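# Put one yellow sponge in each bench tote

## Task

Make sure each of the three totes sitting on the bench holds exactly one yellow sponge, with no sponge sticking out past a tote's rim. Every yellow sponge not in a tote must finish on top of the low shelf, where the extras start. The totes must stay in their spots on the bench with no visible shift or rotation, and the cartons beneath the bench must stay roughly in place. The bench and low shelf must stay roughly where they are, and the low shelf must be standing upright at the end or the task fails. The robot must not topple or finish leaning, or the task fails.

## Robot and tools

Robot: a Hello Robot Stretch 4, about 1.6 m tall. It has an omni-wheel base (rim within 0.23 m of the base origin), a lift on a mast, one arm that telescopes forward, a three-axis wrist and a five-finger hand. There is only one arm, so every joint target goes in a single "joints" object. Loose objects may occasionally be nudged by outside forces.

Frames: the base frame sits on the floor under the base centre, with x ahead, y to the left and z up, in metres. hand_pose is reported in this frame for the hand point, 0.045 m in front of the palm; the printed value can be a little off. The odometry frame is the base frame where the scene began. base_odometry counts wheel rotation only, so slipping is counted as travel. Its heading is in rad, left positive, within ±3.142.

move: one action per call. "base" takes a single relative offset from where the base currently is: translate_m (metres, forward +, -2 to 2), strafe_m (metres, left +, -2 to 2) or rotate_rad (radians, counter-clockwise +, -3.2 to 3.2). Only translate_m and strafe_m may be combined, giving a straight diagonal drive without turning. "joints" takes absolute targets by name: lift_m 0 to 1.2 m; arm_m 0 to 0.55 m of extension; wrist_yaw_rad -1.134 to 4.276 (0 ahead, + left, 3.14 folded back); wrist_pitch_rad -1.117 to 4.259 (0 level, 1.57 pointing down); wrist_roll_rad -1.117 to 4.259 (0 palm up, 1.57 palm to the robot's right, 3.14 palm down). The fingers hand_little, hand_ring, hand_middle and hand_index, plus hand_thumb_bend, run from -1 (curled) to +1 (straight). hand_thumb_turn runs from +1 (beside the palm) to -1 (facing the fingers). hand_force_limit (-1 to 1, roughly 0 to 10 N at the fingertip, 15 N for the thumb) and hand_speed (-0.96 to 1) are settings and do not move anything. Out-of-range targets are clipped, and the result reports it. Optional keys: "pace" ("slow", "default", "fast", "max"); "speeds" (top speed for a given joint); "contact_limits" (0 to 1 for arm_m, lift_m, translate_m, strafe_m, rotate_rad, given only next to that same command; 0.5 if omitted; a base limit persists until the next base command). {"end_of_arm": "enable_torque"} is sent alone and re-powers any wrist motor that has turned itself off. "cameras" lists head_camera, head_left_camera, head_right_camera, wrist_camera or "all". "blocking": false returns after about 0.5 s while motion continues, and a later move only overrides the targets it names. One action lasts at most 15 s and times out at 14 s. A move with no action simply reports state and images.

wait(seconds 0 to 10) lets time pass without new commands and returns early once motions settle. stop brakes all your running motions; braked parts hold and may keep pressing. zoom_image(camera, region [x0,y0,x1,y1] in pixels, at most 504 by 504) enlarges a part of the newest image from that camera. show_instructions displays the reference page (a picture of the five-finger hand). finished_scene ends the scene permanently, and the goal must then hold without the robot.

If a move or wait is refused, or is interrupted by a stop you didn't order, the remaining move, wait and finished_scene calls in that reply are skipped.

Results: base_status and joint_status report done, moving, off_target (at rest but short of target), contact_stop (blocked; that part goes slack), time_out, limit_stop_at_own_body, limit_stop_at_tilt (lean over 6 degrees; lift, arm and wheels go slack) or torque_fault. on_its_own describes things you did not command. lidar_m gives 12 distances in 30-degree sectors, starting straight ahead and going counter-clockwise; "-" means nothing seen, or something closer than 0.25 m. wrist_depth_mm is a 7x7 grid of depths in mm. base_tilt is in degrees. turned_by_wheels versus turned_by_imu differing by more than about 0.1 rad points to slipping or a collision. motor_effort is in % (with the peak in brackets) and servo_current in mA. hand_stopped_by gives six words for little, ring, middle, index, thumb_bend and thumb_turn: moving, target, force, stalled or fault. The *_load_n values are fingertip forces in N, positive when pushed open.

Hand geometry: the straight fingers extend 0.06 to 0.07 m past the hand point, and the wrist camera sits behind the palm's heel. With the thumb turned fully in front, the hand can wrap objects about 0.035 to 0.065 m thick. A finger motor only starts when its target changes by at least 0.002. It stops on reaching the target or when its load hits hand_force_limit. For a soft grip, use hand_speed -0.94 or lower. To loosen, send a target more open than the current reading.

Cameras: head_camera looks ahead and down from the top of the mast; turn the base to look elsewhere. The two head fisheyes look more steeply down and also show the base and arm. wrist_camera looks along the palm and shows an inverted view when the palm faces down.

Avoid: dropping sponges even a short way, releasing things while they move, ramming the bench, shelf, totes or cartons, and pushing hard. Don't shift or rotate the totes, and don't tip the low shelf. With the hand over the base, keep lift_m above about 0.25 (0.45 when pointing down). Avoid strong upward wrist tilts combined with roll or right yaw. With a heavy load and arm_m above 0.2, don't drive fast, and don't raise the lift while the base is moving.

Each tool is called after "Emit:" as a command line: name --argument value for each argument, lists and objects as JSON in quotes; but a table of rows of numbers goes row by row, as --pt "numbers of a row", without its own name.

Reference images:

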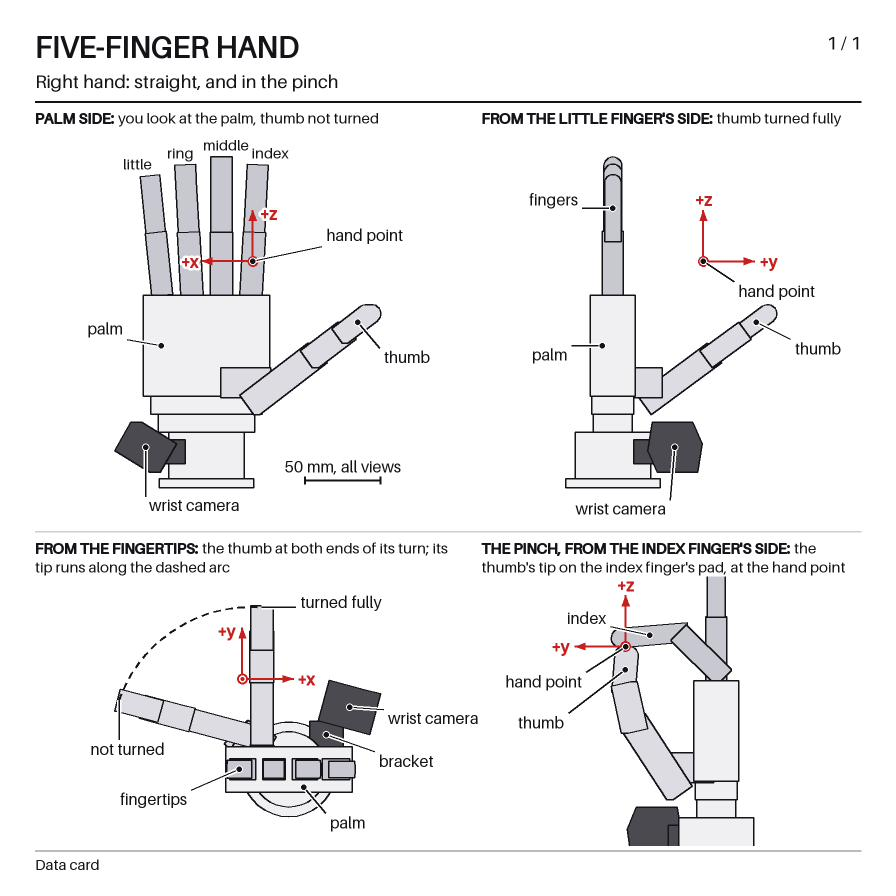

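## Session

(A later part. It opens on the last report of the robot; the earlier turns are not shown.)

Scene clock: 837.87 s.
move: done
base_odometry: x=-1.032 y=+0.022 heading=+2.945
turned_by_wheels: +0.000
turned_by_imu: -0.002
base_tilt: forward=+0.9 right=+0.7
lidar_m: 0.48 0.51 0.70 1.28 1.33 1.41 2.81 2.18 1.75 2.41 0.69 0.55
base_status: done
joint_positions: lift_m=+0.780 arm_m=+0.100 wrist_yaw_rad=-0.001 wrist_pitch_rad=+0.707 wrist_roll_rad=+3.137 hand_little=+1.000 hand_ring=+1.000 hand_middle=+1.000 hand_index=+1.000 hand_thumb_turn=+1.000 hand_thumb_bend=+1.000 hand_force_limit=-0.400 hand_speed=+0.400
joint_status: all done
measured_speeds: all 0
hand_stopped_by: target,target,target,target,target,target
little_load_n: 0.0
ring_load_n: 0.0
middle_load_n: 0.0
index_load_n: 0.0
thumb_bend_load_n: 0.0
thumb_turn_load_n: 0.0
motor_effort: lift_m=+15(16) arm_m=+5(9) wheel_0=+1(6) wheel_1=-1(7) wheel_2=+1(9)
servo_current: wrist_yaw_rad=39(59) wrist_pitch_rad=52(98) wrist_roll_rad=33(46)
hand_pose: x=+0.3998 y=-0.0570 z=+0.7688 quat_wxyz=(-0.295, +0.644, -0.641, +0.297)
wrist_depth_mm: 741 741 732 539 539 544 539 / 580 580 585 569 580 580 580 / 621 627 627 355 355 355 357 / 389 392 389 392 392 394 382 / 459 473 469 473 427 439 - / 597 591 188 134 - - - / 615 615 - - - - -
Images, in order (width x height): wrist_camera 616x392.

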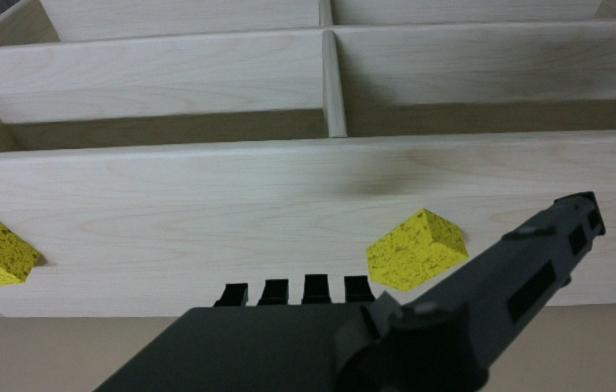

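Emit:
move --base '{"strafe_m": -0.026}' --joints '{"arm_m": 0.3395, "wrist_yaw_rad": 0.985}' --cameras '["wrist_camera", "head_right_camera"]'

Scene clock: 883.93 s.
move: done
base_odometry: x=-1.027 y=+0.047 heading=+2.945
turned_by_wheels: +0.000
turned_by_imu: +0.000
base_tilt: forward=+0.9 right=+0.5
lidar_m: 0.49 0.51 0.70 1.32 1.36 1.42 2.92 2.15 1.74 2.37 0.69 0.54
base_status: done
joint_positions: lift_m=+0.780 arm_m=+0.339 wrist_yaw_rad=+0.983 wrist_pitch_rad=+0.707 wrist_roll_rad=+3.137 hand_little=+1.000 hand_ring=+1.000 hand_middle=+1.000 hand_index=+1.000 hand_thumb_turn=+1.000 hand_thumb_bend=+1.000 hand_force_limit=-0.400 hand_speed=+0.400
joint_status: all done
measured_speeds: all 0
hand_stopped_by: target,target,target,target,target,target
little_load_n: 0.0
ring_load_n: 0.0
middle_load_n: 0.0
index_load_n: 0.0
thumb_bend_load_n: 0.0
thumb_turn_load_n: 0.0
motor_effort: lift_m=+15(16) arm_m=+6(8) wheel_0=+2(6) wheel_1=+1(8) wheel_2=+1(4)
servo_current: wrist_yaw_rad=46(98) wrist_pitch_rad=39(59) wrist_roll_rad=26(39)
hand_pose: x=+0.6291 y=+0.0759 z=+0.7688 quat_wxyz=(-0.400, +0.870, -0.261, +0.122)
wrist_depth_mm: 259 256 246 224 253 258 842 / 287 290 283 242 285 293 904 / 324 330 334 334 334 336 357 / 314 375 389 389 392 392 394 / 293 355 439 466 469 455 - / 276 325 188 134 - - - / 259 296 - - - - -
pictures: head_right_camera, wrist_camera
Images, in order (width x height): head_right_camera 420x672, wrist_camera 616x392.

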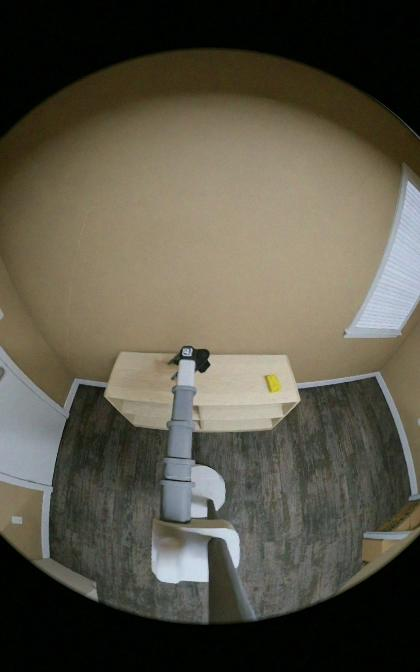

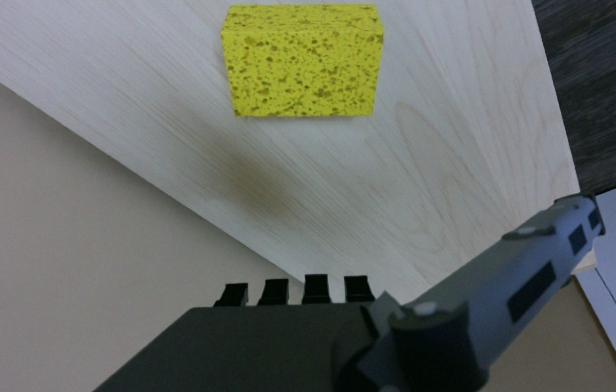

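Emit:
move --joints '{"arm_m": 0.359, "hand_thumb_turn": -1.0, "hand_index": 0.5, "hand_middle": 0.5, "hand_ring": 0.4, "hand_little": 0.4}'

Emit:
move --joints '{"lift_m": 0.68}' --cameras '["wrist_camera"]' --contact_limits '{"lift_m": 0.1}' --pace "slow"

Scene clock: 906.03 s.
move: done
base_odometry: x=-1.027 y=+0.047 heading=+2.945
turned_by_wheels: +0.000
turned_by_imu: -0.001
base_tilt: forward=+1.0 right=+0.5
lidar_m: 0.48 0.51 0.72 1.31 1.36 1.40 2.96 2.15 1.72 2.37 0.71 0.51
base_status: not commanded
joint_positions: lift_m=+0.780 arm_m=+0.359 wrist_yaw_rad=+0.983 wrist_pitch_rad=+0.707 wrist_roll_rad=+3.137 hand_little=+0.400 hand_ring=+0.400 hand_middle=+0.500 hand_index=+0.500 hand_thumb_turn=-1.000 hand_thumb_bend=+1.000 hand_force_limit=-0.400 hand_speed=+0.400
joint_status: all done
measured_speeds: all 0
hand_stopped_by: target,target,target,target,target,target
little_load_n: 0.0
ring_load_n: 0.0
middle_load_n: 0.0
index_load_n: 0.0
thumb_bend_load_n: 0.0
thumb_turn_load_n: 0.0
motor_effort: lift_m=+15(16) arm_m=+6(7) wheel_0=+2(2) wheel_1=+1(1) wheel_2=+1(1)
servo_current: wrist_yaw_rad=52(52) wrist_pitch_rad=33(52) wrist_roll_rad=33(46)
hand_pose: x=+0.6486 y=+0.0759 z=+0.7688 quat_wxyz=(-0.400, +0.870, -0.261, +0.122)
wrist_depth_mm: 260 256 251 215 220 258 265 / 287 289 290 236 285 293 291 / 312 332 334 332 325 336 336 / 293 359 389 377 - 392 394 / 276 332 373 185 - 473 477 / 258 309 161 136 - - - / 247 277 - - - - -
pictures: none

Scene clock: 907.73 s.
move: done
base_odometry: x=-1.027 y=+0.047 heading=+2.945
turned_by_wheels: +0.000
turned_by_imu: +0.000
base_tilt: forward=+0.9 right=+0.6
lidar_m: 0.48 0.52 0.69 1.33 1.39 1.42 2.95 2.14 1.72 2.38 0.69 0.53
base_status: not commanded
joint_positions: lift_m=+0.680 arm_m=+0.359 wrist_yaw_rad=+0.983 wrist_pitch_rad=+0.707 wrist_roll_rad=+3.137 hand_little=+0.400 hand_ring=+0.400 hand_middle=+0.500 hand_index=+0.500 hand_thumb_turn=-1.000 hand_thumb_bend=+1.000 hand_force_limit=-0.400 hand_speed=+0.400
joint_status: all done
measured_speeds: all 0
hand_stopped_by: target,target,target,target,target,target
little_load_n: 0.0
ring_load_n: 0.0
middle_load_n: -0.5
index_load_n: 0.0
thumb_bend_load_n: 0.0
thumb_turn_load_n: 0.0
motor_effort: lift_m=+15(17) arm_m=+6(6) wheel_0=+1(2) wheel_1=+1(1) wheel_2=+1(2)
servo_current: wrist_yaw_rad=39(52) wrist_pitch_rad=20(65) wrist_roll_rad=39(46)
contact_limits: lift_m 0.1
hand_pose: x=+0.6486 y=+0.0759 z=+0.6689 quat_wxyz=(-0.400, +0.870, -0.261, +0.122)
wrist_depth_mm: 162 160 160 160 161 161 164 / 179 180 172 148 154 177 182 / 206 206 196 151 151 209 209 / 241 241 234 176 - 245 246 / 272 290 270 189 - 296 298 / 258 309 161 136 - 375 377 / 247 278 - - - - -
Images, in order (width x height): wrist_camera 616x392.

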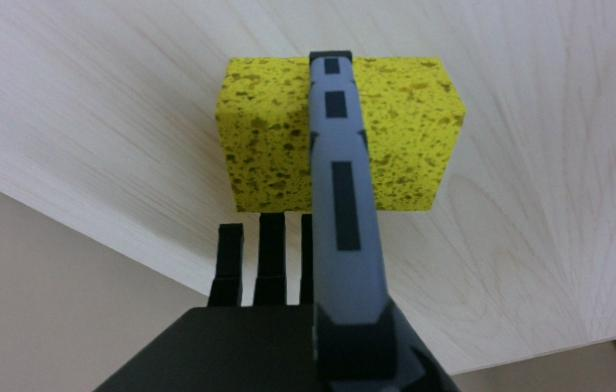

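Emit:
move --joints '{"lift_m": 0.653}' --contact_limits '{"lift_m": 0.05}' --pace "slow" --cameras '["wrist_camera"]'

Emit:
move --joints '{"hand_speed": -0.93, "hand_force_limit": -0.6}'

Emit:
move --joints '{"hand_index": -0.4, "hand_middle": -0.4}'

Emit:
move --joints '{"hand_force_limit": -0.4, "hand_index": -0.15, "hand_middle": -0.15}' --cameras '["wrist_camera"]'

Scene clock: 915.43 s.
move: done
base_odometry: x=-1.027 y=+0.047 heading=+2.945
turned_by_wheels: +0.000
turned_by_imu: -0.001
base_tilt: forward=+0.9 right=+0.5
lidar_m: 0.49 0.51 0.71 1.32 1.36 1.39 2.93 2.13 1.69 2.38 0.70 0.51
base_status: not commanded
joint_positions: lift_m=+0.653 arm_m=+0.359 wrist_yaw_rad=+0.983 wrist_pitch_rad=+0.707 wrist_roll_rad=+3.137 hand_little=+0.400 hand_ring=+0.400 hand_middle=+0.500 hand_index=+0.500 hand_thumb_turn=-1.000 hand_thumb_bend=+1.000 hand_force_limit=-0.400 hand_speed=+0.400
joint_status: all done
measured_speeds: all 0
hand_stopped_by: target,target,target,target,target,target
little_load_n: 0.0
ring_load_n: 0.0
middle_load_n: 0.0
index_load_n: 0.0
thumb_bend_load_n: 0.0
thumb_turn_load_n: 0.0
motor_effort: lift_m=+15(16) arm_m=+6(6) wheel_0=+2(2) wheel_1=+1(1) wheel_2=+2(2)
servo_current: wrist_yaw_rad=52(52) wrist_pitch_rad=39(59) wrist_roll_rad=33(46)
contact_limits: lift_m 0.05
hand_pose: x=+0.6486 y=+0.0759 z=+0.6419 quat_wxyz=(-0.400, +0.870, -0.261, +0.122)
wrist_depth_mm: 135 133 134 134 135 135 - / 150 151 148 144 148 148 153 / 171 173 138 129 129 165 175 / 201 202 147 137 137 192 205 / 244 243 191 164 - 248 249 / 258 296 161 136 - 314 317 / 247 278 - - - - 407
Images, in order (width x height): wrist_camera 616x392.

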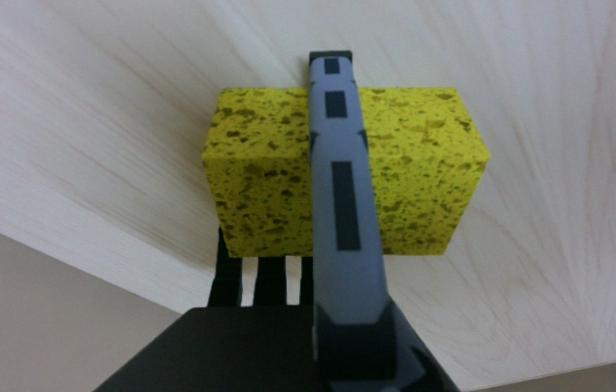

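Scene clock: 915.73 s.
move: done
base_odometry: x=-1.027 y=+0.047 heading=+2.945
turned_by_wheels: +0.000
turned_by_imu: +0.000
base_tilt: forward=+1.0 right=+0.5
lidar_m: 0.49 0.53 0.70 1.33 1.37 1.41 2.94 2.10 1.73 2.37 0.68 0.49
base_status: not commanded
joint_positions: lift_m=+0.653 arm_m=+0.359 wrist_yaw_rad=+0.983 wrist_pitch_rad=+0.707 wrist_roll_rad=+3.137 hand_little=+0.400 hand_ring=+0.400 hand_middle=+0.500 hand_index=+0.500 hand_thumb_turn=-1.000 hand_thumb_bend=+1.000 hand_force_limit=-0.600 hand_speed=-0.930
joint_status: all done
measured_speeds: all 0
hand_stopped_by: target,target,target,target,target,target
little_load_n: 0.0
ring_load_n: 0.0
middle_load_n: 0.0
index_load_n: 0.0
thumb_bend_load_n: 0.0
thumb_turn_load_n: 0.0
motor_effort: lift_m=+15(15) arm_m=+6(6) wheel_0=+1(2) wheel_1=+1(1) wheel_2=+1(1)
servo_current: wrist_yaw_rad=52(52) wrist_pitch_rad=33(52) wrist_roll_rad=26(46)
contact_limits: lift_m 0.05
hand_pose: x=+0.6486 y=+0.0759 z=+0.6419 quat_wxyz=(-0.400, +0.870, -0.261, +0.122)
wrist_depth_mm: 135 133 134 134 135 135 - / 150 151 148 144 148 148 152 / 172 173 138 129 129 164 175 / 202 202 147 137 138 192 206 / 243 243 190 164 - 247 249 / 259 297 161 136 - 312 317 / 247 277 - - - - 407
pictures: none

Scene clock: 919.50 s.
move: off_target
base_odometry: x=-1.027 y=+0.047 heading=+2.945
turned_by_wheels: +0.000
turned_by_imu: -0.001
base_tilt: forward=+1.0 right=+0.6
lidar_m: 0.47 0.53 0.71 1.33 1.36 1.44 2.93 2.13 1.71 2.38 0.74 0.53
base_status: not commanded
joint_positions: lift_m=+0.653 arm_m=+0.359 wrist_yaw_rad=+0.983 wrist_pitch_rad=+0.703 wrist_roll_rad=+3.137 hand_little=+0.400 hand_ring=+0.400 hand_middle=+0.101 hand_index=+0.081 hand_thumb_turn=-1.000 hand_thumb_bend=+1.000 hand_force_limit=-0.600 hand_speed=-0.930
joint_status: hand_middle off_target (ended at +0.101, target -0.400); hand_index off_target (ended at +0.081, target -0.400)
measured_speeds: all 0
hand_stopped_by: target,target,force,force,target,target
little_load_n: 0.0
ring_load_n: 0.0
middle_load_n: 2.5
index_load_n: 2.0
thumb_bend_load_n: 0.0
thumb_turn_load_n: 0.0
motor_effort: lift_m=+15(15) arm_m=+6(6) wheel_0=+2(2) wheel_1=+1(1) wheel_2=+1(2)
servo_current: wrist_yaw_rad=46(59) wrist_pitch_rad=33(65) wrist_roll_rad=33(46)
contact_limits: lift_m 0.05
hand_pose: x=+0.6490 y=+0.0765 z=+0.6423 quat_wxyz=(-0.402, +0.869, -0.260, +0.123)
wrist_depth_mm: 135 134 134 135 135 135 - / 150 151 144 131 135 145 153 / 172 173 121 120 121 121 175 / 202 203 147 137 138 198 206 / 244 244 226 166 - 248 251 / 259 297 161 136 - 301 319 / 247 278 - - - - 413
pictures: none

Scene clock: 919.93 s.
move: off_target
base_odometry: x=-1.027 y=+0.047 heading=+2.945
turned_by_wheels: +0.000
turned_by_imu: +0.000
base_tilt: forward=+0.9 right=+0.5
lidar_m: 0.49 0.51 0.72 1.33 1.38 1.42 2.94 2.15 1.69 2.36 0.72 0.53
base_status: not commanded
joint_positions: lift_m=+0.653 arm_m=+0.359 wrist_yaw_rad=+0.983 wrist_pitch_rad=+0.703 wrist_roll_rad=+3.137 hand_little=+0.400 hand_ring=+0.400 hand_middle=+0.089 hand_index=+0.069 hand_thumb_turn=-1.000 hand_thumb_bend=+1.000 hand_force_limit=-0.400 hand_speed=-0.930
joint_status: hand_middle off_target (ended at +0.089, target -0.150); hand_index off_target (ended at +0.069, target -0.150); the others done
measured_speeds: all 0
hand_stopped_by: target,target,force,force,target,target
little_load_n: -0.5
ring_load_n: 0.0
middle_load_n: 4.0
index_load_n: 3.5
thumb_bend_load_n: 0.0
thumb_turn_load_n: 0.0
motor_effort: lift_m=+15(15) arm_m=+6(6) wheel_0=+2(2) wheel_1=+1(1) wheel_2=+1(1)
servo_current: wrist_yaw_rad=52(52) wrist_pitch_rad=39(46) wrist_roll_rad=33(46)
contact_limits: lift_m 0.05
hand_pose: x=+0.6490 y=+0.0765 z=+0.6423 quat_wxyz=(-0.402, +0.869, -0.260, +0.123)
wrist_depth_mm: 135 133 134 134 135 135 - / 150 151 144 131 135 145 153 / 172 173 121 120 120 121 176 / 202 203 147 137 138 199 206 / 244 244 226 166 - 249 250 / 258 297 161 136 - 301 319 / 247 278 - - - - 410
Images, in order (width x height): wrist_camera 616x392.

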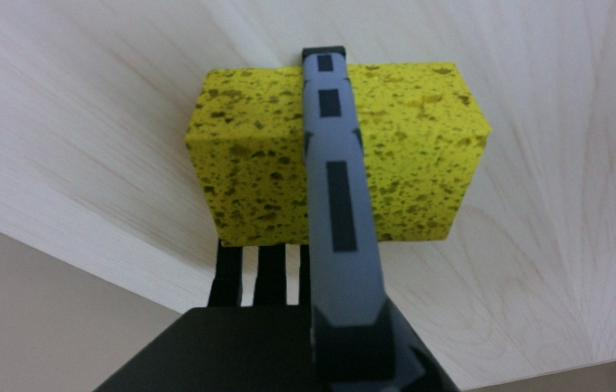

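Emit:
move --joints '{"lift_m": 0.8}' --pace "slow" --cameras '["wrist_camera"]'

Emit:
move --joints '{"arm_m": 0.05, "wrist_yaw_rad": 0.0}'

Emit:
move --base '{"translate_m": -0.3}'

Emit:
move --base '{"rotate_rad": 0.083}'

Emit:
move --base '{"translate_m": -1.152, "strafe_m": -0.4145}'

Emit:
move --base '{"translate_m": -1.152, "strafe_m": -0.4145}' --cameras '["all"]'

Scene clock: 940.80 s.
move: done
base_odometry: x=-1.027 y=+0.047 heading=+2.945
turned_by_wheels: +0.000
turned_by_imu: -0.001
base_tilt: forward=+1.0 right=+0.6
lidar_m: 0.47 0.50 0.73 1.32 1.39 1.42 2.96 2.14 1.71 2.37 0.71 0.53
base_status: not commanded
joint_positions: lift_m=+0.800 arm_m=+0.359 wrist_yaw_rad=+0.983 wrist_pitch_rad=+0.703 wrist_roll_rad=+3.137 hand_little=+0.400 hand_ring=+0.400 hand_middle=+0.089 hand_index=+0.069 hand_thumb_turn=-1.000 hand_thumb_bend=+1.000 hand_force_limit=-0.400 hand_speed=-0.930
joint_status: all done
measured_speeds: all 0
hand_stopped_by: target,target,force,force,target,target
little_load_n: 0.0
ring_load_n: 0.0
middle_load_n: 3.5
index_load_n: 3.5
thumb_bend_load_n: 0.5
thumb_turn_load_n: 0.0
motor_effort: lift_m=+24(26) arm_m=+6(6) wheel_0=+2(2) wheel_1=+1(1) wheel_2=+1(2)
servo_current: wrist_yaw_rad=46(65) wrist_pitch_rad=33(52) wrist_roll_rad=33(46)
hand_pose: x=+0.6490 y=+0.0765 z=+0.7886 quat_wxyz=(-0.402, +0.869, -0.260, +0.123)
wrist_depth_mm: 273 276 277 277 278 278 291 / 314 310 145 131 134 298 322 / 312 355 121 120 120 119 373 / 293 359 147 137 138 394 424 / 274 334 190 166 - 508 512 / 259 310 161 136 - - - / 247 278 - - - - -
Images, in order (width x height): wrist_camera 616x392.

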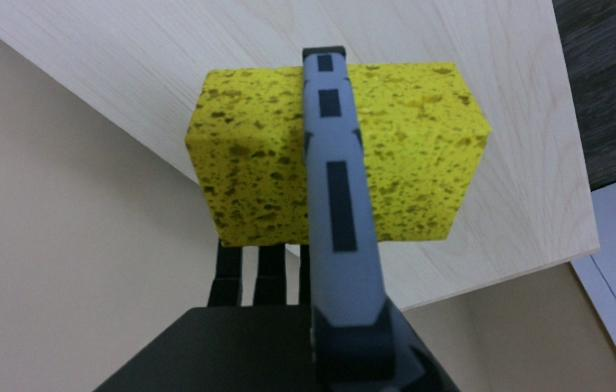

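Scene clock: 942.83 s.
move: done
base_odometry: x=-1.027 y=+0.047 heading=+2.945
turned_by_wheels: +0.000
turned_by_imu: -0.001
base_tilt: forward=+0.8 right=+0.5
lidar_m: 0.47 0.49 0.70 1.32 1.39 1.43 2.93 2.12 1.71 2.39 0.71 0.54
base_status: not commanded
joint_positions: lift_m=+0.800 arm_m=+0.050 wrist_yaw_rad=+0.002 wrist_pitch_rad=+0.703 wrist_roll_rad=+3.137 hand_little=+0.400 hand_ring=+0.400 hand_middle=+0.089 hand_index=+0.069 hand_thumb_turn=-1.000 hand_thumb_bend=+1.000 hand_force_limit=-0.400 hand_speed=-0.930
joint_status: all done
measured_speeds: all 0
hand_stopped_by: target,target,force,force,target,target
little_load_n: 0.0
ring_load_n: 0.0
middle_load_n: 3.5
index_load_n: 3.5
thumb_bend_load_n: 0.5
thumb_turn_load_n: 0.0
motor_effort: lift_m=+23(24) arm_m=-6(9) wheel_0=+1(2) wheel_1=+1(1) wheel_2=+2(2)
servo_current: wrist_yaw_rad=46(124) wrist_pitch_rad=52(65) wrist_roll_rad=33(39)
hand_pose: x=+0.3511 y=-0.0567 z=+0.7886 quat_wxyz=(-0.297, +0.644, -0.640, +0.298)
wrist_depth_mm: 768 798 798 778 778 768 788 / 615 621 145 131 133 574 603 / 668 691 121 120 120 119 668 / 421 421 146 137 138 397 424 / 469 508 190 166 - 512 512 / 640 640 160 136 - 640 634 / 668 661 - - - - 609
pictures: none

Scene clock: 945.30 s.
move: done
base_odometry: x=-0.732 y=-0.011 heading=+2.945
turned_by_wheels: +0.000
turned_by_imu: -0.001
base_tilt: forward=+0.9 right=+0.6
lidar_m: 0.78 0.80 1.40 1.32 1.29 1.18 3.59 2.14 1.58 2.21 1.68 0.81
base_status: done
joint_positions: lift_m=+0.800 arm_m=+0.050 wrist_yaw_rad=+0.001 wrist_pitch_rad=+0.703 wrist_roll_rad=+3.137 hand_little=+0.400 hand_ring=+0.400 hand_middle=+0.089 hand_index=+0.069 hand_thumb_turn=-1.000 hand_thumb_bend=+1.000 hand_force_limit=-0.400 hand_speed=-0.930
joint_status: not commanded
measured_speeds: all 0
hand_stopped_by: target,target,force,force,target,target
little_load_n: 0.0
ring_load_n: 0.0
middle_load_n: 3.5
index_load_n: 3.5
thumb_bend_load_n: 0.0
thumb_turn_load_n: 0.0
motor_effort: lift_m=+23(24) arm_m=-6(6) wheel_0=-1(6) wheel_1=+0(7) wheel_2=-1(10)
servo_current: wrist_yaw_rad=52(65) wrist_pitch_rad=39(65) wrist_roll_rad=39(46)
hand_pose: x=+0.3510 y=-0.0567 z=+0.7886 quat_wxyz=(-0.297, +0.644, -0.640, +0.298)
wrist_depth_mm: 878 866 878 866 866 866 891 / 976 976 145 131 134 931 960 / 1118 1008 121 120 120 119 917 / 1255 854 146 137 138 148 820 / 750 931 891 166 - 991 904 / 676 668 161 136 - 647 654 / 946 759 - - - - 842
pictures: none

Scene clock: 946.00 s.
move: done
base_odometry: x=-0.732 y=-0.011 heading=+3.028
turned_by_wheels: +0.083
turned_by_imu: +0.082
base_tilt: forward=+0.8 right=+0.5
lidar_m: 0.76 0.85 1.35 1.31 1.17 1.18 3.58 2.01 1.57 2.38 1.58 0.79
base_status: done
joint_positions: lift_m=+0.800 arm_m=+0.050 wrist_yaw_rad=+0.001 wrist_pitch_rad=+0.703 wrist_roll_rad=+3.137 hand_little=+0.400 hand_ring=+0.400 hand_middle=+0.089 hand_index=+0.069 hand_thumb_turn=-1.000 hand_thumb_bend=+1.000 hand_force_limit=-0.400 hand_speed=-0.930
joint_status: not commanded
measured_speeds: all 0
hand_stopped_by: target,target,force,force,target,target
little_load_n: 0.5
ring_load_n: 0.0
middle_load_n: 3.5
index_load_n: 3.0
thumb_bend_load_n: 0.0
thumb_turn_load_n: -0.5
motor_effort: lift_m=+24(24) arm_m=-6(6) wheel_0=-1(6) wheel_1=+1(6) wheel_2=-1(6)
servo_current: wrist_yaw_rad=46(52) wrist_pitch_rad=26(52) wrist_roll_rad=33(39)
hand_pose: x=+0.3510 y=-0.0568 z=+0.7886 quat_wxyz=(-0.297, +0.644, -0.640, +0.298)
wrist_depth_mm: 878 854 866 854 866 866 891 / 960 960 145 131 134 931 976 / 1042 1008 121 120 120 119 1098 / 778 842 146 137 138 148 854 / 820 976 891 166 - 960 831 / 634 640 160 136 - 683 691 / 878 809 - - - - 891
pictures: none

Scene clock: 951.50 s.
move: done
base_odometry: x=+0.459 y=+0.270 heading=+3.028
turned_by_wheels: +0.000
turned_by_imu: +0.003
base_tilt: forward=+1.0 right=+0.6
lidar_m: 1.90 2.02 1.89 1.23 1.32 1.92 2.12 1.32 0.98 0.93 1.01 2.32
base_status: done
joint_positions: lift_m=+0.800 arm_m=+0.050 wrist_yaw_rad=+0.001 wrist_pitch_rad=+0.703 wrist_roll_rad=+3.137 hand_little=+0.400 hand_ring=+0.400 hand_middle=+0.089 hand_index=+0.069 hand_thumb_turn=-1.000 hand_thumb_bend=+1.000 hand_force_limit=-0.400 hand_speed=-0.930
joint_status: not commanded
measured_speeds: all 0
hand_stopped_by: target,target,force,force,target,target
little_load_n: 0.0
ring_load_n: 0.0
middle_load_n: 4.0
index_load_n: 3.0
thumb_bend_load_n: 0.0
thumb_turn_load_n: 0.0
motor_effort: lift_m=+22(24) arm_m=-6(6) wheel_0=+0(4) wheel_1=+0(8) wheel_2=-1(11)
servo_current: wrist_yaw_rad=33(65) wrist_pitch_rad=39(59) wrist_roll_rad=33(52)
hand_pose: x=+0.3510 y=-0.0568 z=+0.7887 quat_wxyz=(-0.297, +0.644, -0.640, +0.298)
wrist_depth_mm: 878 854 866 866 866 866 891 / 960 976 145 131 134 931 976 / 1098 1118 121 120 120 119 1118 / 1308 1308 146 137 138 143 1308 / 1576 1576 1430 166 - 1576 1537 / - - 161 136 - 1808 - / - - - - - - -
pictures: none

Scene clock: 957.00 s.
move: done
base_odometry: x=+1.651 y=+0.550 heading=+3.028
turned_by_wheels: +0.000
turned_by_imu: +0.002
base_tilt: forward=+0.9 right=+0.6
lidar_m: 3.03 3.09 1.76 1.72 1.70 1.00 0.97 1.39 1.41 0.57 0.47 0.71
base_status: done
joint_positions: lift_m=+0.800 arm_m=+0.050 wrist_yaw_rad=+0.001 wrist_pitch_rad=+0.703 wrist_roll_rad=+3.137 hand_little=+0.400 hand_ring=+0.400 hand_middle=+0.089 hand_index=+0.069 hand_thumb_turn=-1.000 hand_thumb_bend=+1.000 hand_force_limit=-0.400 hand_speed=-0.930
joint_status: not commanded
measured_speeds: all 0
hand_stopped_by: target,target,force,force,target,target
little_load_n: 0.0
ring_load_n: -0.5
middle_load_n: 3.5
index_load_n: 3.0
thumb_bend_load_n: 0.0
thumb_turn_load_n: 0.0
motor_effort: lift_m=+22(23) arm_m=-5(6) wheel_0=-1(6) wheel_1=+0(8) wheel_2=-1(10)
servo_current: wrist_yaw_rad=46(59) wrist_pitch_rad=39(59) wrist_roll_rad=33(46)
hand_pose: x=+0.3510 y=-0.0568 z=+0.7887 quat_wxyz=(-0.297, +0.644, -0.640, +0.298)
wrist_depth_mm: 615 854 866 866 866 866 891 / 707 878 145 131 134 931 976 / 778 831 121 120 120 119 1118 / 878 891 142 137 138 143 1308 / 1182 1205 1255 166 - 1576 1618 / 1808 1397 161 136 - - - / - - - - - - -
pictures: head_camera, head_left_camera, head_right_camera, wrist_camera
Images, in order (width x height): head_camera 420x560, head_left_camera 420x672, head_right_camera 420x672, wrist_camera 616x392.

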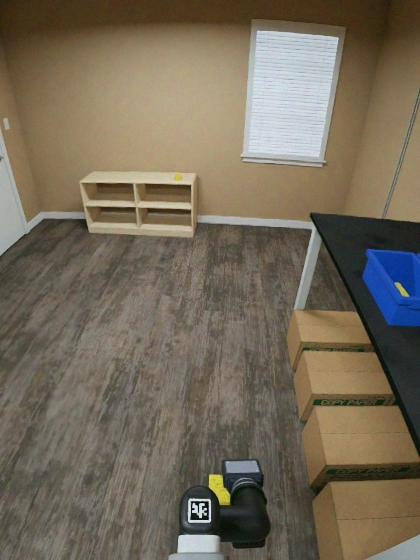

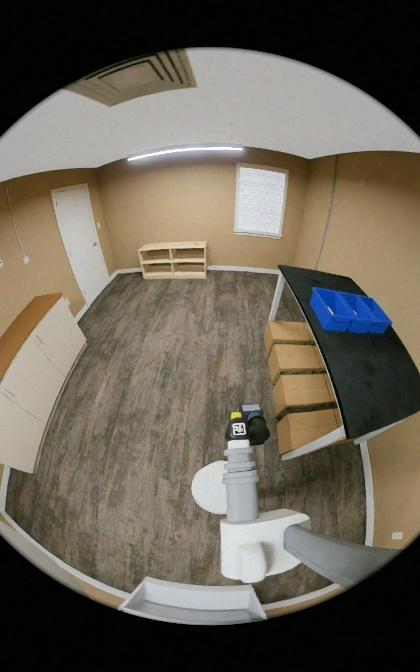

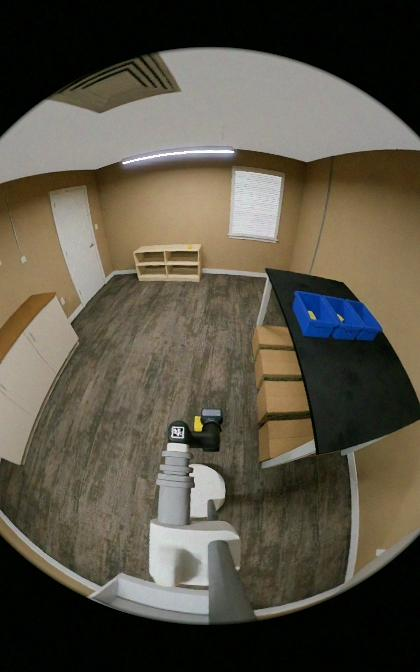

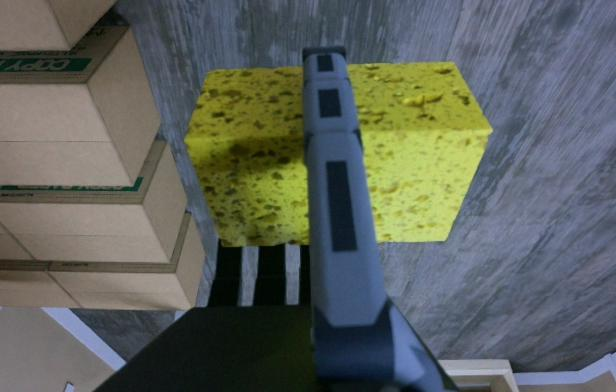

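Emit:
move --joints '{"lift_m": 1.12}'

Emit:
move --base '{"rotate_rad": -1.571}'

Emit:
move --base '{"strafe_m": 1.315, "translate_m": 0.05}' --cameras '["all"]'

Scene clock: 1024.73 s.
move: done
base_odometry: x=+1.651 y=+0.550 heading=+3.028
turned_by_wheels: +0.000
turned_by_imu: -0.001
base_tilt: forward=+0.9 right=+0.6
lidar_m: 3.03 3.13 1.76 1.73 1.71 0.99 0.97 1.36 1.43 0.57 0.51 0.76
base_status: not commanded
joint_positions: lift_m=+1.120 arm_m=+0.050 wrist_yaw_rad=+0.001 wrist_pitch_rad=+0.703 wrist_roll_rad=+3.137 hand_little=+0.400 hand_ring=+0.400 hand_middle=+0.089 hand_index=+0.069 hand_thumb_turn=-1.000 hand_thumb_bend=+1.000 hand_force_limit=-0.400 hand_speed=-0.930
joint_status: all done
measured_speeds: all 0
hand_stopped_by: target,target,force,force,target,target
little_load_n: 0.0
ring_load_n: 0.0
middle_load_n: 3.5
index_load_n: 3.0
thumb_bend_load_n: 0.5
thumb_turn_load_n: 0.0
motor_effort: lift_m=+23(27) arm_m=-5(5) wheel_0=-1(1) wheel_1=+1(1) wheel_2=-1(2)
servo_current: wrist_yaw_rad=39(59) wrist_pitch_rad=33(59) wrist_roll_rad=26(39)
hand_pose: x=+0.3510 y=-0.0568 z=+1.1086 quat_wxyz=(-0.297, +0.644, -0.640, +0.298)
wrist_depth_mm: 931 931 1160 1160 1160 1182 1205 / 1042 1025 144 131 134 1255 1308 / 1182 - 120 120 120 119 1499 / - 1430 147 137 138 143 1756 / 585 - 1537 166 - - - / 676 - 161 136 - - - / - - - - - - -
pictures: none

Scene clock: 1027.27 s.
move: done
base_odometry: x=+1.651 y=+0.550 heading=+1.457
turned_by_wheels: -1.571
turned_by_imu: -1.564
base_tilt: forward=+0.9 right=+0.5
lidar_m: 0.58 0.49 0.70 3.05 3.16 1.79 1.73 1.76 1.02 0.99 1.39 1.42
base_status: done
joint_positions: lift_m=+1.120 arm_m=+0.050 wrist_yaw_rad=+0.001 wrist_pitch_rad=+0.703 wrist_roll_rad=+3.137 hand_little=+0.400 hand_ring=+0.400 hand_middle=+0.089 hand_index=+0.069 hand_thumb_turn=-1.000 hand_thumb_bend=+1.000 hand_force_limit=-0.400 hand_speed=-0.930
joint_status: not commanded
measured_speeds: all 0
hand_stopped_by: target,target,force,force,target,target
little_load_n: 0.0
ring_load_n: 0.0
middle_load_n: 4.0
index_load_n: 3.0
thumb_bend_load_n: 0.0
thumb_turn_load_n: 0.0
motor_effort: lift_m=+23(24) arm_m=-5(6) wheel_0=+2(7) wheel_1=+2(7) wheel_2=-1(6)
servo_current: wrist_yaw_rad=59(59) wrist_pitch_rad=46(65) wrist_roll_rad=39(46)
hand_pose: x=+0.3510 y=-0.0568 z=+1.1087 quat_wxyz=(-0.297, +0.644, -0.640, +0.298)
wrist_depth_mm: 1182 1182 1160 1160 1118 866 960 / 1308 1308 145 131 134 469 1025 / 1499 1537 121 120 120 119 397 / - - 136 137 138 421 445 / - - 178 166 - 544 544 / - - 138 136 - 683 691 / - - - - - - -
pictures: none

Scene clock: 1033.00 s.
move: done
base_odometry: x=+0.350 y=+0.750 heading=+1.457
turned_by_wheels: +0.000
turned_by_imu: -0.006
base_tilt: forward=+1.0 right=+0.5
lidar_m: 0.48 0.49 2.12 1.74 1.83 2.36 1.71 1.85 2.36 2.31 0.67 0.50
base_status: done
joint_positions: lift_m=+1.120 arm_m=+0.050 wrist_yaw_rad=+0.001 wrist_pitch_rad=+0.703 wrist_roll_rad=+3.137 hand_little=+0.400 hand_ring=+0.400 hand_middle=+0.089 hand_index=+0.069 hand_thumb_turn=-1.000 hand_thumb_bend=+1.000 hand_force_limit=-0.400 hand_speed=-0.930
joint_status: not commanded
measured_speeds: all 0
hand_stopped_by: target,target,force,force,target,target
little_load_n: 0.0
ring_load_n: 0.0
middle_load_n: 3.5
index_load_n: 3.0
thumb_bend_load_n: 0.5
thumb_turn_load_n: 0.0
motor_effort: lift_m=+23(23) arm_m=-5(6) wheel_0=+2(9) wheel_1=+0(10) wheel_2=-1(5)
servo_current: wrist_yaw_rad=33(59) wrist_pitch_rad=46(52) wrist_roll_rad=20(46)
hand_pose: x=+0.3510 y=-0.0568 z=+1.1087 quat_wxyz=(-0.297, +0.644, -0.640, +0.298)
wrist_depth_mm: 917 946 917 904 917 1138 1205 / 1042 1025 143 123 134 133 1281 / 477 407 120 120 120 119 418 / 430 430 147 137 138 418 449 / - 433 190 166 - 539 544 / - 433 160 136 - 647 - / 569 - - - - - -
pictures: head_camera, head_left_camera, head_right_camera, wrist_camera
Images, in order (width x height): head_camera 420x560, head_left_camera 420x672, head_right_camera 420x672, wrist_camera 616x392.

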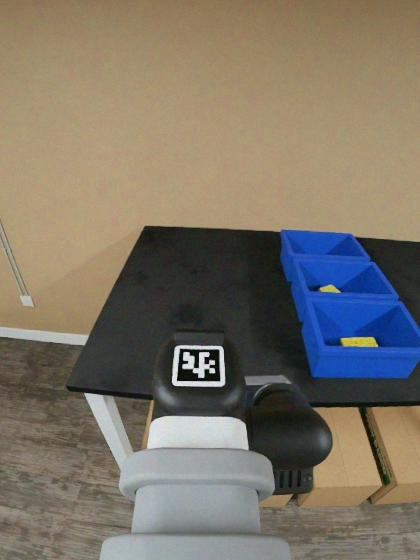

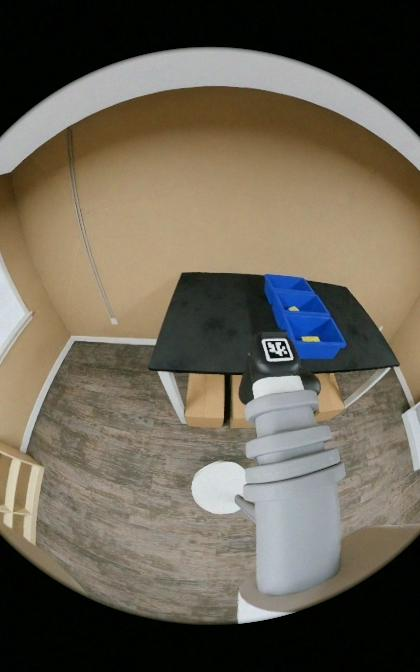

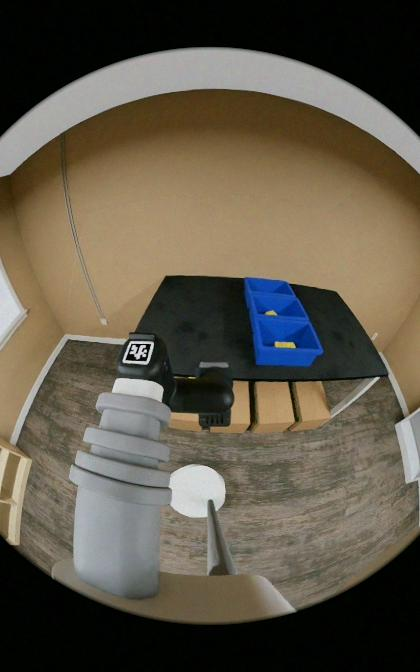

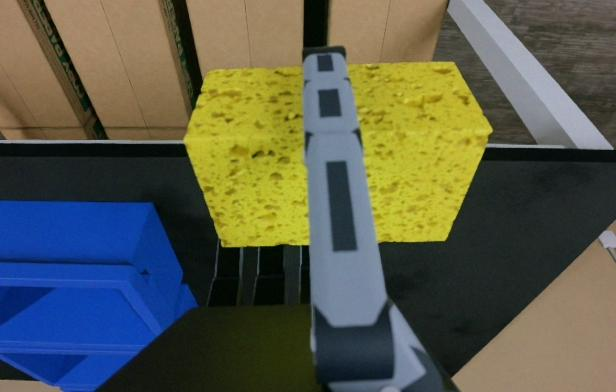

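Emit:
move --joints '{"arm_m": 0.3}'

Emit:
move --joints '{"lift_m": 1.0}' --cameras '["wrist_camera"]'

Scene clock: 1045.63 s.
move: done
base_odometry: x=+0.350 y=+0.750 heading=+1.457
turned_by_wheels: +0.000
turned_by_imu: -0.001
base_tilt: forward=+0.9 right=+0.6
lidar_m: 0.47 0.50 2.11 1.75 1.80 2.38 1.70 1.84 2.39 2.30 0.67 0.49
base_status: not commanded
joint_positions: lift_m=+1.120 arm_m=+0.300 wrist_yaw_rad=+0.001 wrist_pitch_rad=+0.703 wrist_roll_rad=+3.137 hand_little=+0.400 hand_ring=+0.400 hand_middle=+0.089 hand_index=+0.069 hand_thumb_turn=-1.000 hand_thumb_bend=+1.000 hand_force_limit=-0.400 hand_speed=-0.930
joint_status: all done
measured_speeds: all 0
hand_stopped_by: target,target,force,force,target,target
little_load_n: 0.0
ring_load_n: 0.0
middle_load_n: 3.5
index_load_n: 3.5
thumb_bend_load_n: 0.0
thumb_turn_load_n: 0.0
motor_effort: lift_m=+23(23) arm_m=+6(9) wheel_0=+2(2) wheel_1=+1(1) wheel_2=+0(1)
servo_current: wrist_yaw_rad=59(59) wrist_pitch_rad=33(59) wrist_roll_rad=33(46)
hand_pose: x=+0.6005 y=-0.0568 z=+1.1087 quat_wxyz=(-0.297, +0.644, -0.640, +0.298)
wrist_depth_mm: 285 293 293 287 294 294 298 / 294 330 145 131 134 315 330 / 277 375 121 120 120 119 379 / 283 415 147 136 138 418 445 / 322 492 190 166 - 539 521 / - 473 160 136 - 647 - / 634 647 - - - - -
pictures: none

Scene clock: 1047.17 s.
move: done
base_odometry: x=+0.350 y=+0.750 heading=+1.457
turned_by_wheels: +0.000
turned_by_imu: +0.000
base_tilt: forward=+0.9 right=+0.5
lidar_m: 0.48 0.53 2.10 1.74 1.83 2.36 1.72 1.82 2.38 2.32 0.67 0.50
base_status: not commanded
joint_positions: lift_m=+1.000 arm_m=+0.300 wrist_yaw_rad=+0.001 wrist_pitch_rad=+0.703 wrist_roll_rad=+3.137 hand_little=+0.400 hand_ring=+0.400 hand_middle=+0.089 hand_index=+0.069 hand_thumb_turn=-1.000 hand_thumb_bend=+1.000 hand_force_limit=-0.400 hand_speed=-0.930
joint_status: all done
measured_speeds: all 0
hand_stopped_by: target,target,force,force,target,target
little_load_n: 0.0
ring_load_n: 0.0
middle_load_n: 3.5
index_load_n: 3.0
thumb_bend_load_n: 0.0
thumb_turn_load_n: 0.0
motor_effort: lift_m=+15(20) arm_m=+6(6) wheel_0=+2(2) wheel_1=+1(1) wheel_2=+0(1)
servo_current: wrist_yaw_rad=52(59) wrist_pitch_rad=20(52) wrist_roll_rad=33(39)
hand_pose: x=+0.6005 y=-0.0568 z=+0.9893 quat_wxyz=(-0.297, +0.644, -0.640, +0.298)
wrist_depth_mm: 179 176 177 177 177 177 180 / 198 198 144 131 134 190 200 / 228 228 121 120 120 121 229 / 266 267 146 137 138 259 268 / 297 322 190 166 - 324 325 / 304 387 161 136 - 410 413 / 291 - - - - - 530
Images, in order (width x height): wrist_camera 616x392.

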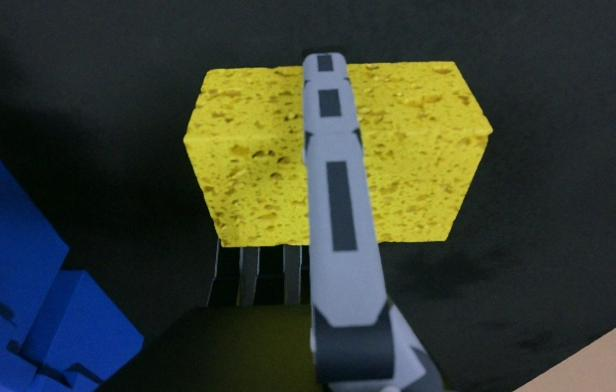

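Emit:
move --joints '{"lift_m": 0.961}' --pace "slow" --contact_limits '{"lift_m": 0.0}' --cameras '["wrist_camera"]'

Scene clock: 1055.50 s.
move: done
base_odometry: x=+0.350 y=+0.750 heading=+1.457
turned_by_wheels: +0.000
turned_by_imu: -0.001
base_tilt: forward=+1.0 right=+0.6
lidar_m: 0.48 0.53 2.11 1.73 1.80 2.37 1.70 1.84 2.36 2.31 0.66 0.50
base_status: not commanded
joint_positions: lift_m=+0.961 arm_m=+0.300 wrist_yaw_rad=+0.001 wrist_pitch_rad=+0.703 wrist_roll_rad=+3.137 hand_little=+0.400 hand_ring=+0.400 hand_middle=+0.089 hand_index=+0.069 hand_thumb_turn=-1.000 hand_thumb_bend=+1.000 hand_force_limit=-0.400 hand_speed=-0.930
joint_status: all done
measured_speeds: all 0
hand_stopped_by: target,target,force,force,target,target
little_load_n: 0.0
ring_load_n: 0.0
middle_load_n: 3.5
index_load_n: 3.5
thumb_bend_load_n: 0.5
thumb_turn_load_n: 0.0
motor_effort: lift_m=+15(16) arm_m=+6(6) wheel_0=+2(2) wheel_1=+1(1) wheel_2=+0(1)
servo_current: wrist_yaw_rad=33(52) wrist_pitch_rad=26(52) wrist_roll_rad=20(46)
contact_limits: lift_m 0
hand_pose: x=+0.6005 y=-0.0568 z=+0.9503 quat_wxyz=(-0.297, +0.644, -0.640, +0.298)
wrist_depth_mm: 138 139 139 139 139 139 - / 155 156 144 131 139 149 157 / 178 184 121 120 120 121 180 / 209 209 146 137 138 204 212 / 253 253 234 166 - 255 256 / 289 320 160 136 - 322 327 / 285 - - - - - 445
Images, in order (width x height): wrist_camera 616x392.

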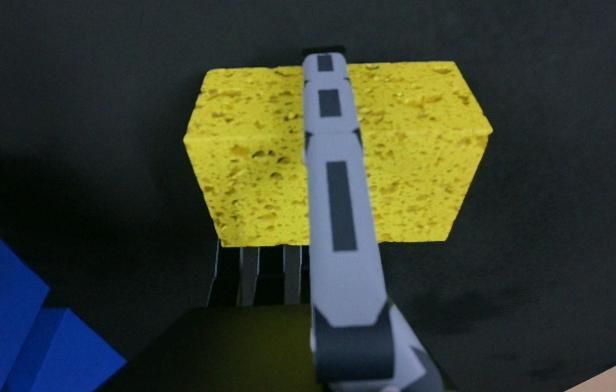

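Emit:
move --joints '{"lift_m": 0.9565}' --pace "slow" --contact_limits '{"lift_m": 0.0}' --cameras '["wrist_camera"]'

Scene clock: 1059.43 s.
move: done
base_odometry: x=+0.350 y=+0.750 heading=+1.457
turned_by_wheels: +0.000
turned_by_imu: -0.001
base_tilt: forward=+0.8 right=+0.6
lidar_m: 0.48 0.53 2.10 1.74 1.82 2.37 1.69 1.86 2.37 2.32 0.68 0.50
base_status: not commanded
joint_positions: lift_m=+0.957 arm_m=+0.300 wrist_yaw_rad=+0.001 wrist_pitch_rad=+0.703 wrist_roll_rad=+3.137 hand_little=+0.400 hand_ring=+0.400 hand_middle=+0.089 hand_index=+0.069 hand_thumb_turn=-1.000 hand_thumb_bend=+1.000 hand_force_limit=-0.400 hand_speed=-0.930
joint_status: all done
measured_speeds: all 0
hand_stopped_by: target,target,force,force,target,target
little_load_n: 0.0
ring_load_n: 0.0
middle_load_n: 4.0
index_load_n: 3.0
thumb_bend_load_n: 0.0
thumb_turn_load_n: 0.0
motor_effort: lift_m=+15(16) arm_m=+6(6) wheel_0=+2(2) wheel_1=+1(1) wheel_2=+0(0)
servo_current: wrist_yaw_rad=46(59) wrist_pitch_rad=26(59) wrist_roll_rad=33(39)
contact_limits: lift_m 0
hand_pose: x=+0.6006 y=-0.0568 z=+0.9458 quat_wxyz=(-0.297, +0.644, -0.640, +0.298)
wrist_depth_mm: 134 134 138 135 135 138 - / 151 151 143 131 138 145 156 / 173 174 120 120 120 121 180 / 203 203 147 137 137 198 213 / 245 245 190 166 - 247 248 / 294 309 160 136 - 312 315 / 285 - - - - - 433
Images, in order (width x height): wrist_camera 616x392.

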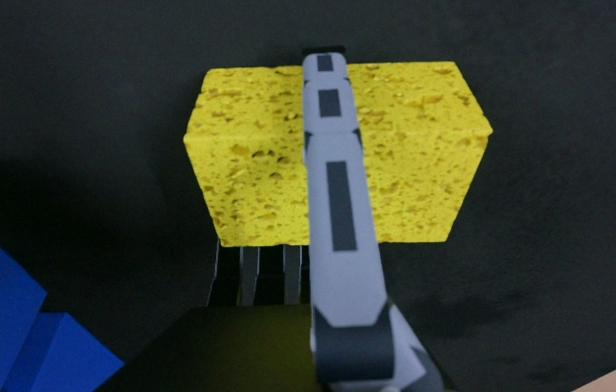

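Emit:
move --joints '{"hand_index": 0.4, "hand_middle": 0.4}' --cameras '["wrist_camera"]'

Emit:
move --joints '{"arm_m": 0.29}' --pace "slow"

Emit:
move --joints '{"lift_m": 1.04}' --pace "slow"

Emit:
move --joints '{"wrist_pitch_rad": 0.87, "arm_m": 0.305, "hand_speed": 0.4, "hand_thumb_turn": 0.8, "hand_index": 0.5, "hand_middle": 0.5}' --cameras '["wrist_camera"]'

Scene clock: 1073.40 s.
move: done
base_odometry: x=+0.350 y=+0.750 heading=+1.457
turned_by_wheels: +0.000
turned_by_imu: -0.001
base_tilt: forward=+0.9 right=+0.5
lidar_m: 0.46 0.52 2.14 1.72 1.84 2.37 1.72 1.86 2.38 2.33 0.68 0.51
base_status: not commanded
joint_positions: lift_m=+0.957 arm_m=+0.300 wrist_yaw_rad=+0.001 wrist_pitch_rad=+0.703 wrist_roll_rad=+3.137 hand_little=+0.400 hand_ring=+0.400 hand_middle=+0.400 hand_index=+0.400 hand_thumb_turn=-1.000 hand_thumb_bend=+1.000 hand_force_limit=-0.400 hand_speed=-0.930
joint_status: all done
measured_speeds: all 0
hand_stopped_by: target,target,target,target,target,target
little_load_n: 0.0
ring_load_n: 0.0
middle_load_n: -1.5
index_load_n: 0.0
thumb_bend_load_n: 0.0
thumb_turn_load_n: 0.0
motor_effort: lift_m=+15(15) arm_m=+6(6) wheel_0=+2(2) wheel_1=+1(1) wheel_2=+0(1)
servo_current: wrist_yaw_rad=46(59) wrist_pitch_rad=33(52) wrist_roll_rad=33(46)
contact_limits: lift_m 0
hand_pose: x=+0.6006 y=-0.0568 z=+0.9458 quat_wxyz=(-0.297, +0.644, -0.640, +0.298)
wrist_depth_mm: 134 135 138 135 135 138 - / 152 153 145 133 138 146 156 / 174 175 124 122 122 123 181 / 204 204 150 138 139 199 213 / 247 247 228 177 - 249 250 / 282 310 160 136 - 315 317 / 293 - - - - - 436
Images, in order (width x height): wrist_camera 616x392.

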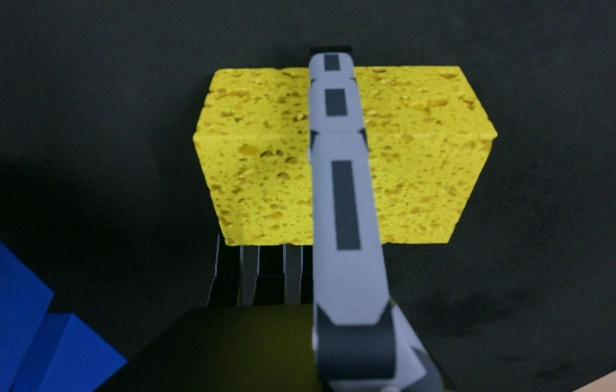

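Scene clock: 1074.33 s.
move: done
base_odometry: x=+0.350 y=+0.750 heading=+1.457
turned_by_wheels: +0.000
turned_by_imu: +0.000
base_tilt: forward=+0.8 right=+0.6
lidar_m: 0.47 0.51 2.12 1.72 1.83 2.36 1.71 1.85 2.38 2.32 0.69 0.51
base_status: not commanded
joint_positions: lift_m=+0.957 arm_m=+0.290 wrist_yaw_rad=+0.001 wrist_pitch_rad=+0.703 wrist_roll_rad=+3.137 hand_little=+0.400 hand_ring=+0.400 hand_middle=+0.400 hand_index=+0.400 hand_thumb_turn=-1.000 hand_thumb_bend=+1.000 hand_force_limit=-0.400 hand_speed=-0.930
joint_status: all done
measured_speeds: all 0
hand_stopped_by: target,target,target,target,target,target
little_load_n: 0.0
ring_load_n: 0.0
middle_load_n: 1.0
index_load_n: 0.0
thumb_bend_load_n: 0.0
thumb_turn_load_n: 0.0
motor_effort: lift_m=+15(15) arm_m=-6(10) wheel_0=+2(2) wheel_1=+1(1) wheel_2=+0(1)
servo_current: wrist_yaw_rad=52(65) wrist_pitch_rad=52(59) wrist_roll_rad=39(39)
contact_limits: lift_m 0
hand_pose: x=+0.5911 y=-0.0568 z=+0.9458 quat_wxyz=(-0.297, +0.644, -0.640, +0.298)
wrist_depth_mm: 134 135 138 135 135 138 - / 151 152 148 145 148 149 156 / 174 174 134 129 129 137 180 / 204 204 148 138 138 198 213 / 247 246 190 166 - 248 250 / 281 310 160 136 - 315 315 / 294 - - - - - 433
pictures: none

Scene clock: 1075.90 s.
move: done
base_odometry: x=+0.350 y=+0.750 heading=+1.457
turned_by_wheels: +0.000
turned_by_imu: +0.000
base_tilt: forward=+0.9 right=+0.6
lidar_m: 0.49 0.52 2.11 1.72 1.83 2.36 1.72 1.84 2.40 2.32 0.64 0.50
base_status: not commanded
joint_positions: lift_m=+1.040 arm_m=+0.290 wrist_yaw_rad=+0.001 wrist_pitch_rad=+0.703 wrist_roll_rad=+3.137 hand_little=+0.400 hand_ring=+0.400 hand_middle=+0.400 hand_index=+0.400 hand_thumb_turn=-1.000 hand_thumb_bend=+1.000 hand_force_limit=-0.400 hand_speed=-0.930
joint_status: all done
measured_speeds: all 0
hand_stopped_by: target,target,target,target,target,target
little_load_n: 0.0
ring_load_n: 0.0
middle_load_n: 0.0
index_load_n: 0.0
thumb_bend_load_n: 0.5
thumb_turn_load_n: 0.0
motor_effort: lift_m=+24(25) arm_m=-6(6) wheel_0=+2(2) wheel_1=+1(1) wheel_2=+0(1)
servo_current: wrist_yaw_rad=46(52) wrist_pitch_rad=33(52) wrist_roll_rad=26(46)
hand_pose: x=+0.5910 y=-0.0568 z=+1.0286 quat_wxyz=(-0.297, +0.644, -0.640, +0.298)
wrist_depth_mm: 213 214 210 192 202 215 215 / 241 242 237 189 194 243 243 / 270 277 278 221 271 279 278 / 296 324 325 314 - 327 329 / 297 377 362 185 - 394 397 / 263 469 160 136 - 500 500 / 314 - - - - - -
pictures: none

Scene clock: 1077.03 s.
move: done
base_odometry: x=+0.350 y=+0.750 heading=+1.457
turned_by_wheels: +0.000
turned_by_imu: +0.000
base_tilt: forward=+0.9 right=+0.6
lidar_m: 0.48 0.53 2.11 1.73 1.82 2.36 1.71 1.84 2.36 2.32 0.68 0.51
base_status: not commanded
joint_positions: lift_m=+1.040 arm_m=+0.305 wrist_yaw_rad=+0.001 wrist_pitch_rad=+0.870 wrist_roll_rad=+3.137 hand_little=+0.400 hand_ring=+0.400 hand_middle=+0.500 hand_index=+0.500 hand_thumb_turn=+0.800 hand_thumb_bend=+1.000 hand_force_limit=-0.400 hand_speed=+0.400
joint_status: all done
measured_speeds: all 0
hand_stopped_by: target,target,target,target,target,target
little_load_n: 0.0
ring_load_n: 0.0
middle_load_n: 0.0
index_load_n: 0.0
thumb_bend_load_n: 0.0
thumb_turn_load_n: 0.0
motor_effort: lift_m=+24(24) arm_m=+6(7) wheel_0=+2(2) wheel_1=+1(1) wheel_2=+0(1)
servo_current: wrist_yaw_rad=39(59) wrist_pitch_rad=46(78) wrist_roll_rad=26(39)
hand_pose: x=+0.5725 y=-0.0568 z=+1.0097 quat_wxyz=(-0.242, +0.666, -0.662, +0.243)
wrist_depth_mm: 207 204 204 204 204 204 208 / 224 224 220 216 216 225 224 / 248 248 244 198 198 249 248 / 272 279 279 217 272 272 - / 293 319 301 189 309 - - / 294 357 161 135 - - - / 304 - - - - - -
Images, in order (width x height): wrist_camera 616x392.

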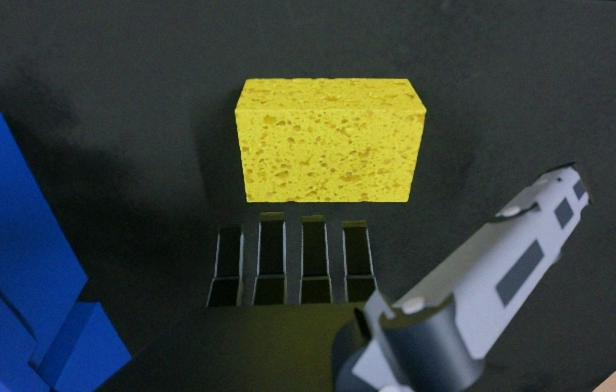

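Emit:
move --joints '{"arm_m": 0.325, "hand_thumb_turn": -1.0, "hand_index": 0.3, "hand_middle": 0.3, "hand_ring": 0.35, "hand_little": 0.35}'

Emit:
move --joints '{"lift_m": 1.0}' --pace "slow" --contact_limits '{"lift_m": 0.0}' --cameras '["wrist_camera"]'

Scene clock: 1105.33 s.
move: done
base_odometry: x=+0.350 y=+0.750 heading=+1.457
turned_by_wheels: +0.000
turned_by_imu: -0.001
base_tilt: forward=+0.9 right=+0.6
lidar_m: 0.47 0.52 2.10 1.73 1.82 2.37 1.71 1.84 2.38 2.31 0.64 0.51
base_status: not commanded
joint_positions: lift_m=+1.040 arm_m=+0.325 wrist_yaw_rad=+0.001 wrist_pitch_rad=+0.870 wrist_roll_rad=+3.137 hand_little=+0.350 hand_ring=+0.350 hand_middle=+0.300 hand_index=+0.300 hand_thumb_turn=-1.000 hand_thumb_bend=+1.000 hand_force_limit=-0.400 hand_speed=+0.400
joint_status: all done
measured_speeds: all 0
hand_stopped_by: target,target,target,target,target,target
little_load_n: 0.0
ring_load_n: 0.0
middle_load_n: 0.0
index_load_n: 0.0
thumb_bend_load_n: 0.0
thumb_turn_load_n: 0.0
motor_effort: lift_m=+24(24) arm_m=+6(8) wheel_0=+2(2) wheel_1=+1(1) wheel_2=+0(1)
servo_current: wrist_yaw_rad=46(52) wrist_pitch_rad=20(52) wrist_roll_rad=33(39)
hand_pose: x=+0.5924 y=-0.0568 z=+1.0097 quat_wxyz=(-0.242, +0.666, -0.662, +0.243)
wrist_depth_mm: 206 204 204 203 204 203 207 / 224 224 216 179 182 224 224 / 249 249 243 198 198 249 248 / 271 279 279 273 - 278 278 / 296 317 300 183 - 317 319 / 282 370 160 136 - 370 373 / 291 - - - - - 445
pictures: none

Scene clock: 1106.50 s.
move: done
base_odometry: x=+0.350 y=+0.750 heading=+1.457
turned_by_wheels: +0.000
turned_by_imu: +0.000
base_tilt: forward=+0.9 right=+0.6
lidar_m: 0.48 0.51 2.13 1.73 1.83 2.38 1.70 1.83 2.39 2.32 0.67 0.49
base_status: not commanded
joint_positions: lift_m=+1.000 arm_m=+0.325 wrist_yaw_rad=+0.001 wrist_pitch_rad=+0.870 wrist_roll_rad=+3.137 hand_little=+0.350 hand_ring=+0.350 hand_middle=+0.300 hand_index=+0.300 hand_thumb_turn=-1.000 hand_thumb_bend=+1.000 hand_force_limit=-0.400 hand_speed=+0.400
joint_status: all done
measured_speeds: all 0
hand_stopped_by: target,target,target,target,target,target
little_load_n: 0.0
ring_load_n: 0.0
middle_load_n: 0.0
index_load_n: 0.0
thumb_bend_load_n: 0.0
thumb_turn_load_n: 0.0
motor_effort: lift_m=+15(23) arm_m=+6(6) wheel_0=+2(2) wheel_1=+1(1) wheel_2=+0(0)
servo_current: wrist_yaw_rad=59(59) wrist_pitch_rad=39(46) wrist_roll_rad=33(46)
contact_limits: lift_m 0
hand_pose: x=+0.5924 y=-0.0568 z=+0.9704 quat_wxyz=(-0.242, +0.666, -0.662, +0.243)
wrist_depth_mm: 170 167 167 168 168 167 170 / 183 184 178 153 163 180 183 / 204 204 161 154 150 204 208 / 230 229 218 172 - 229 229 / 255 262 247 187 - 262 262 / 286 304 159 136 - 304 304 / 298 351 - - - - 366
Images, in order (width x height): wrist_camera 616x392.

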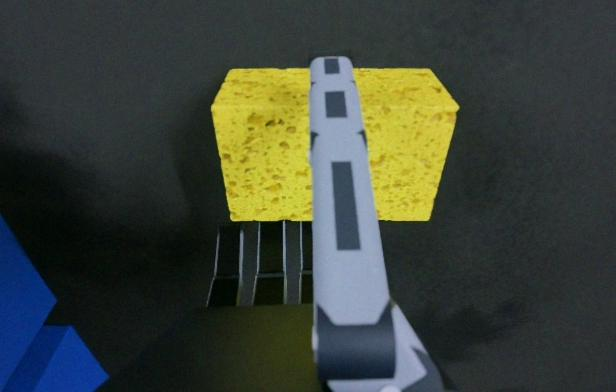

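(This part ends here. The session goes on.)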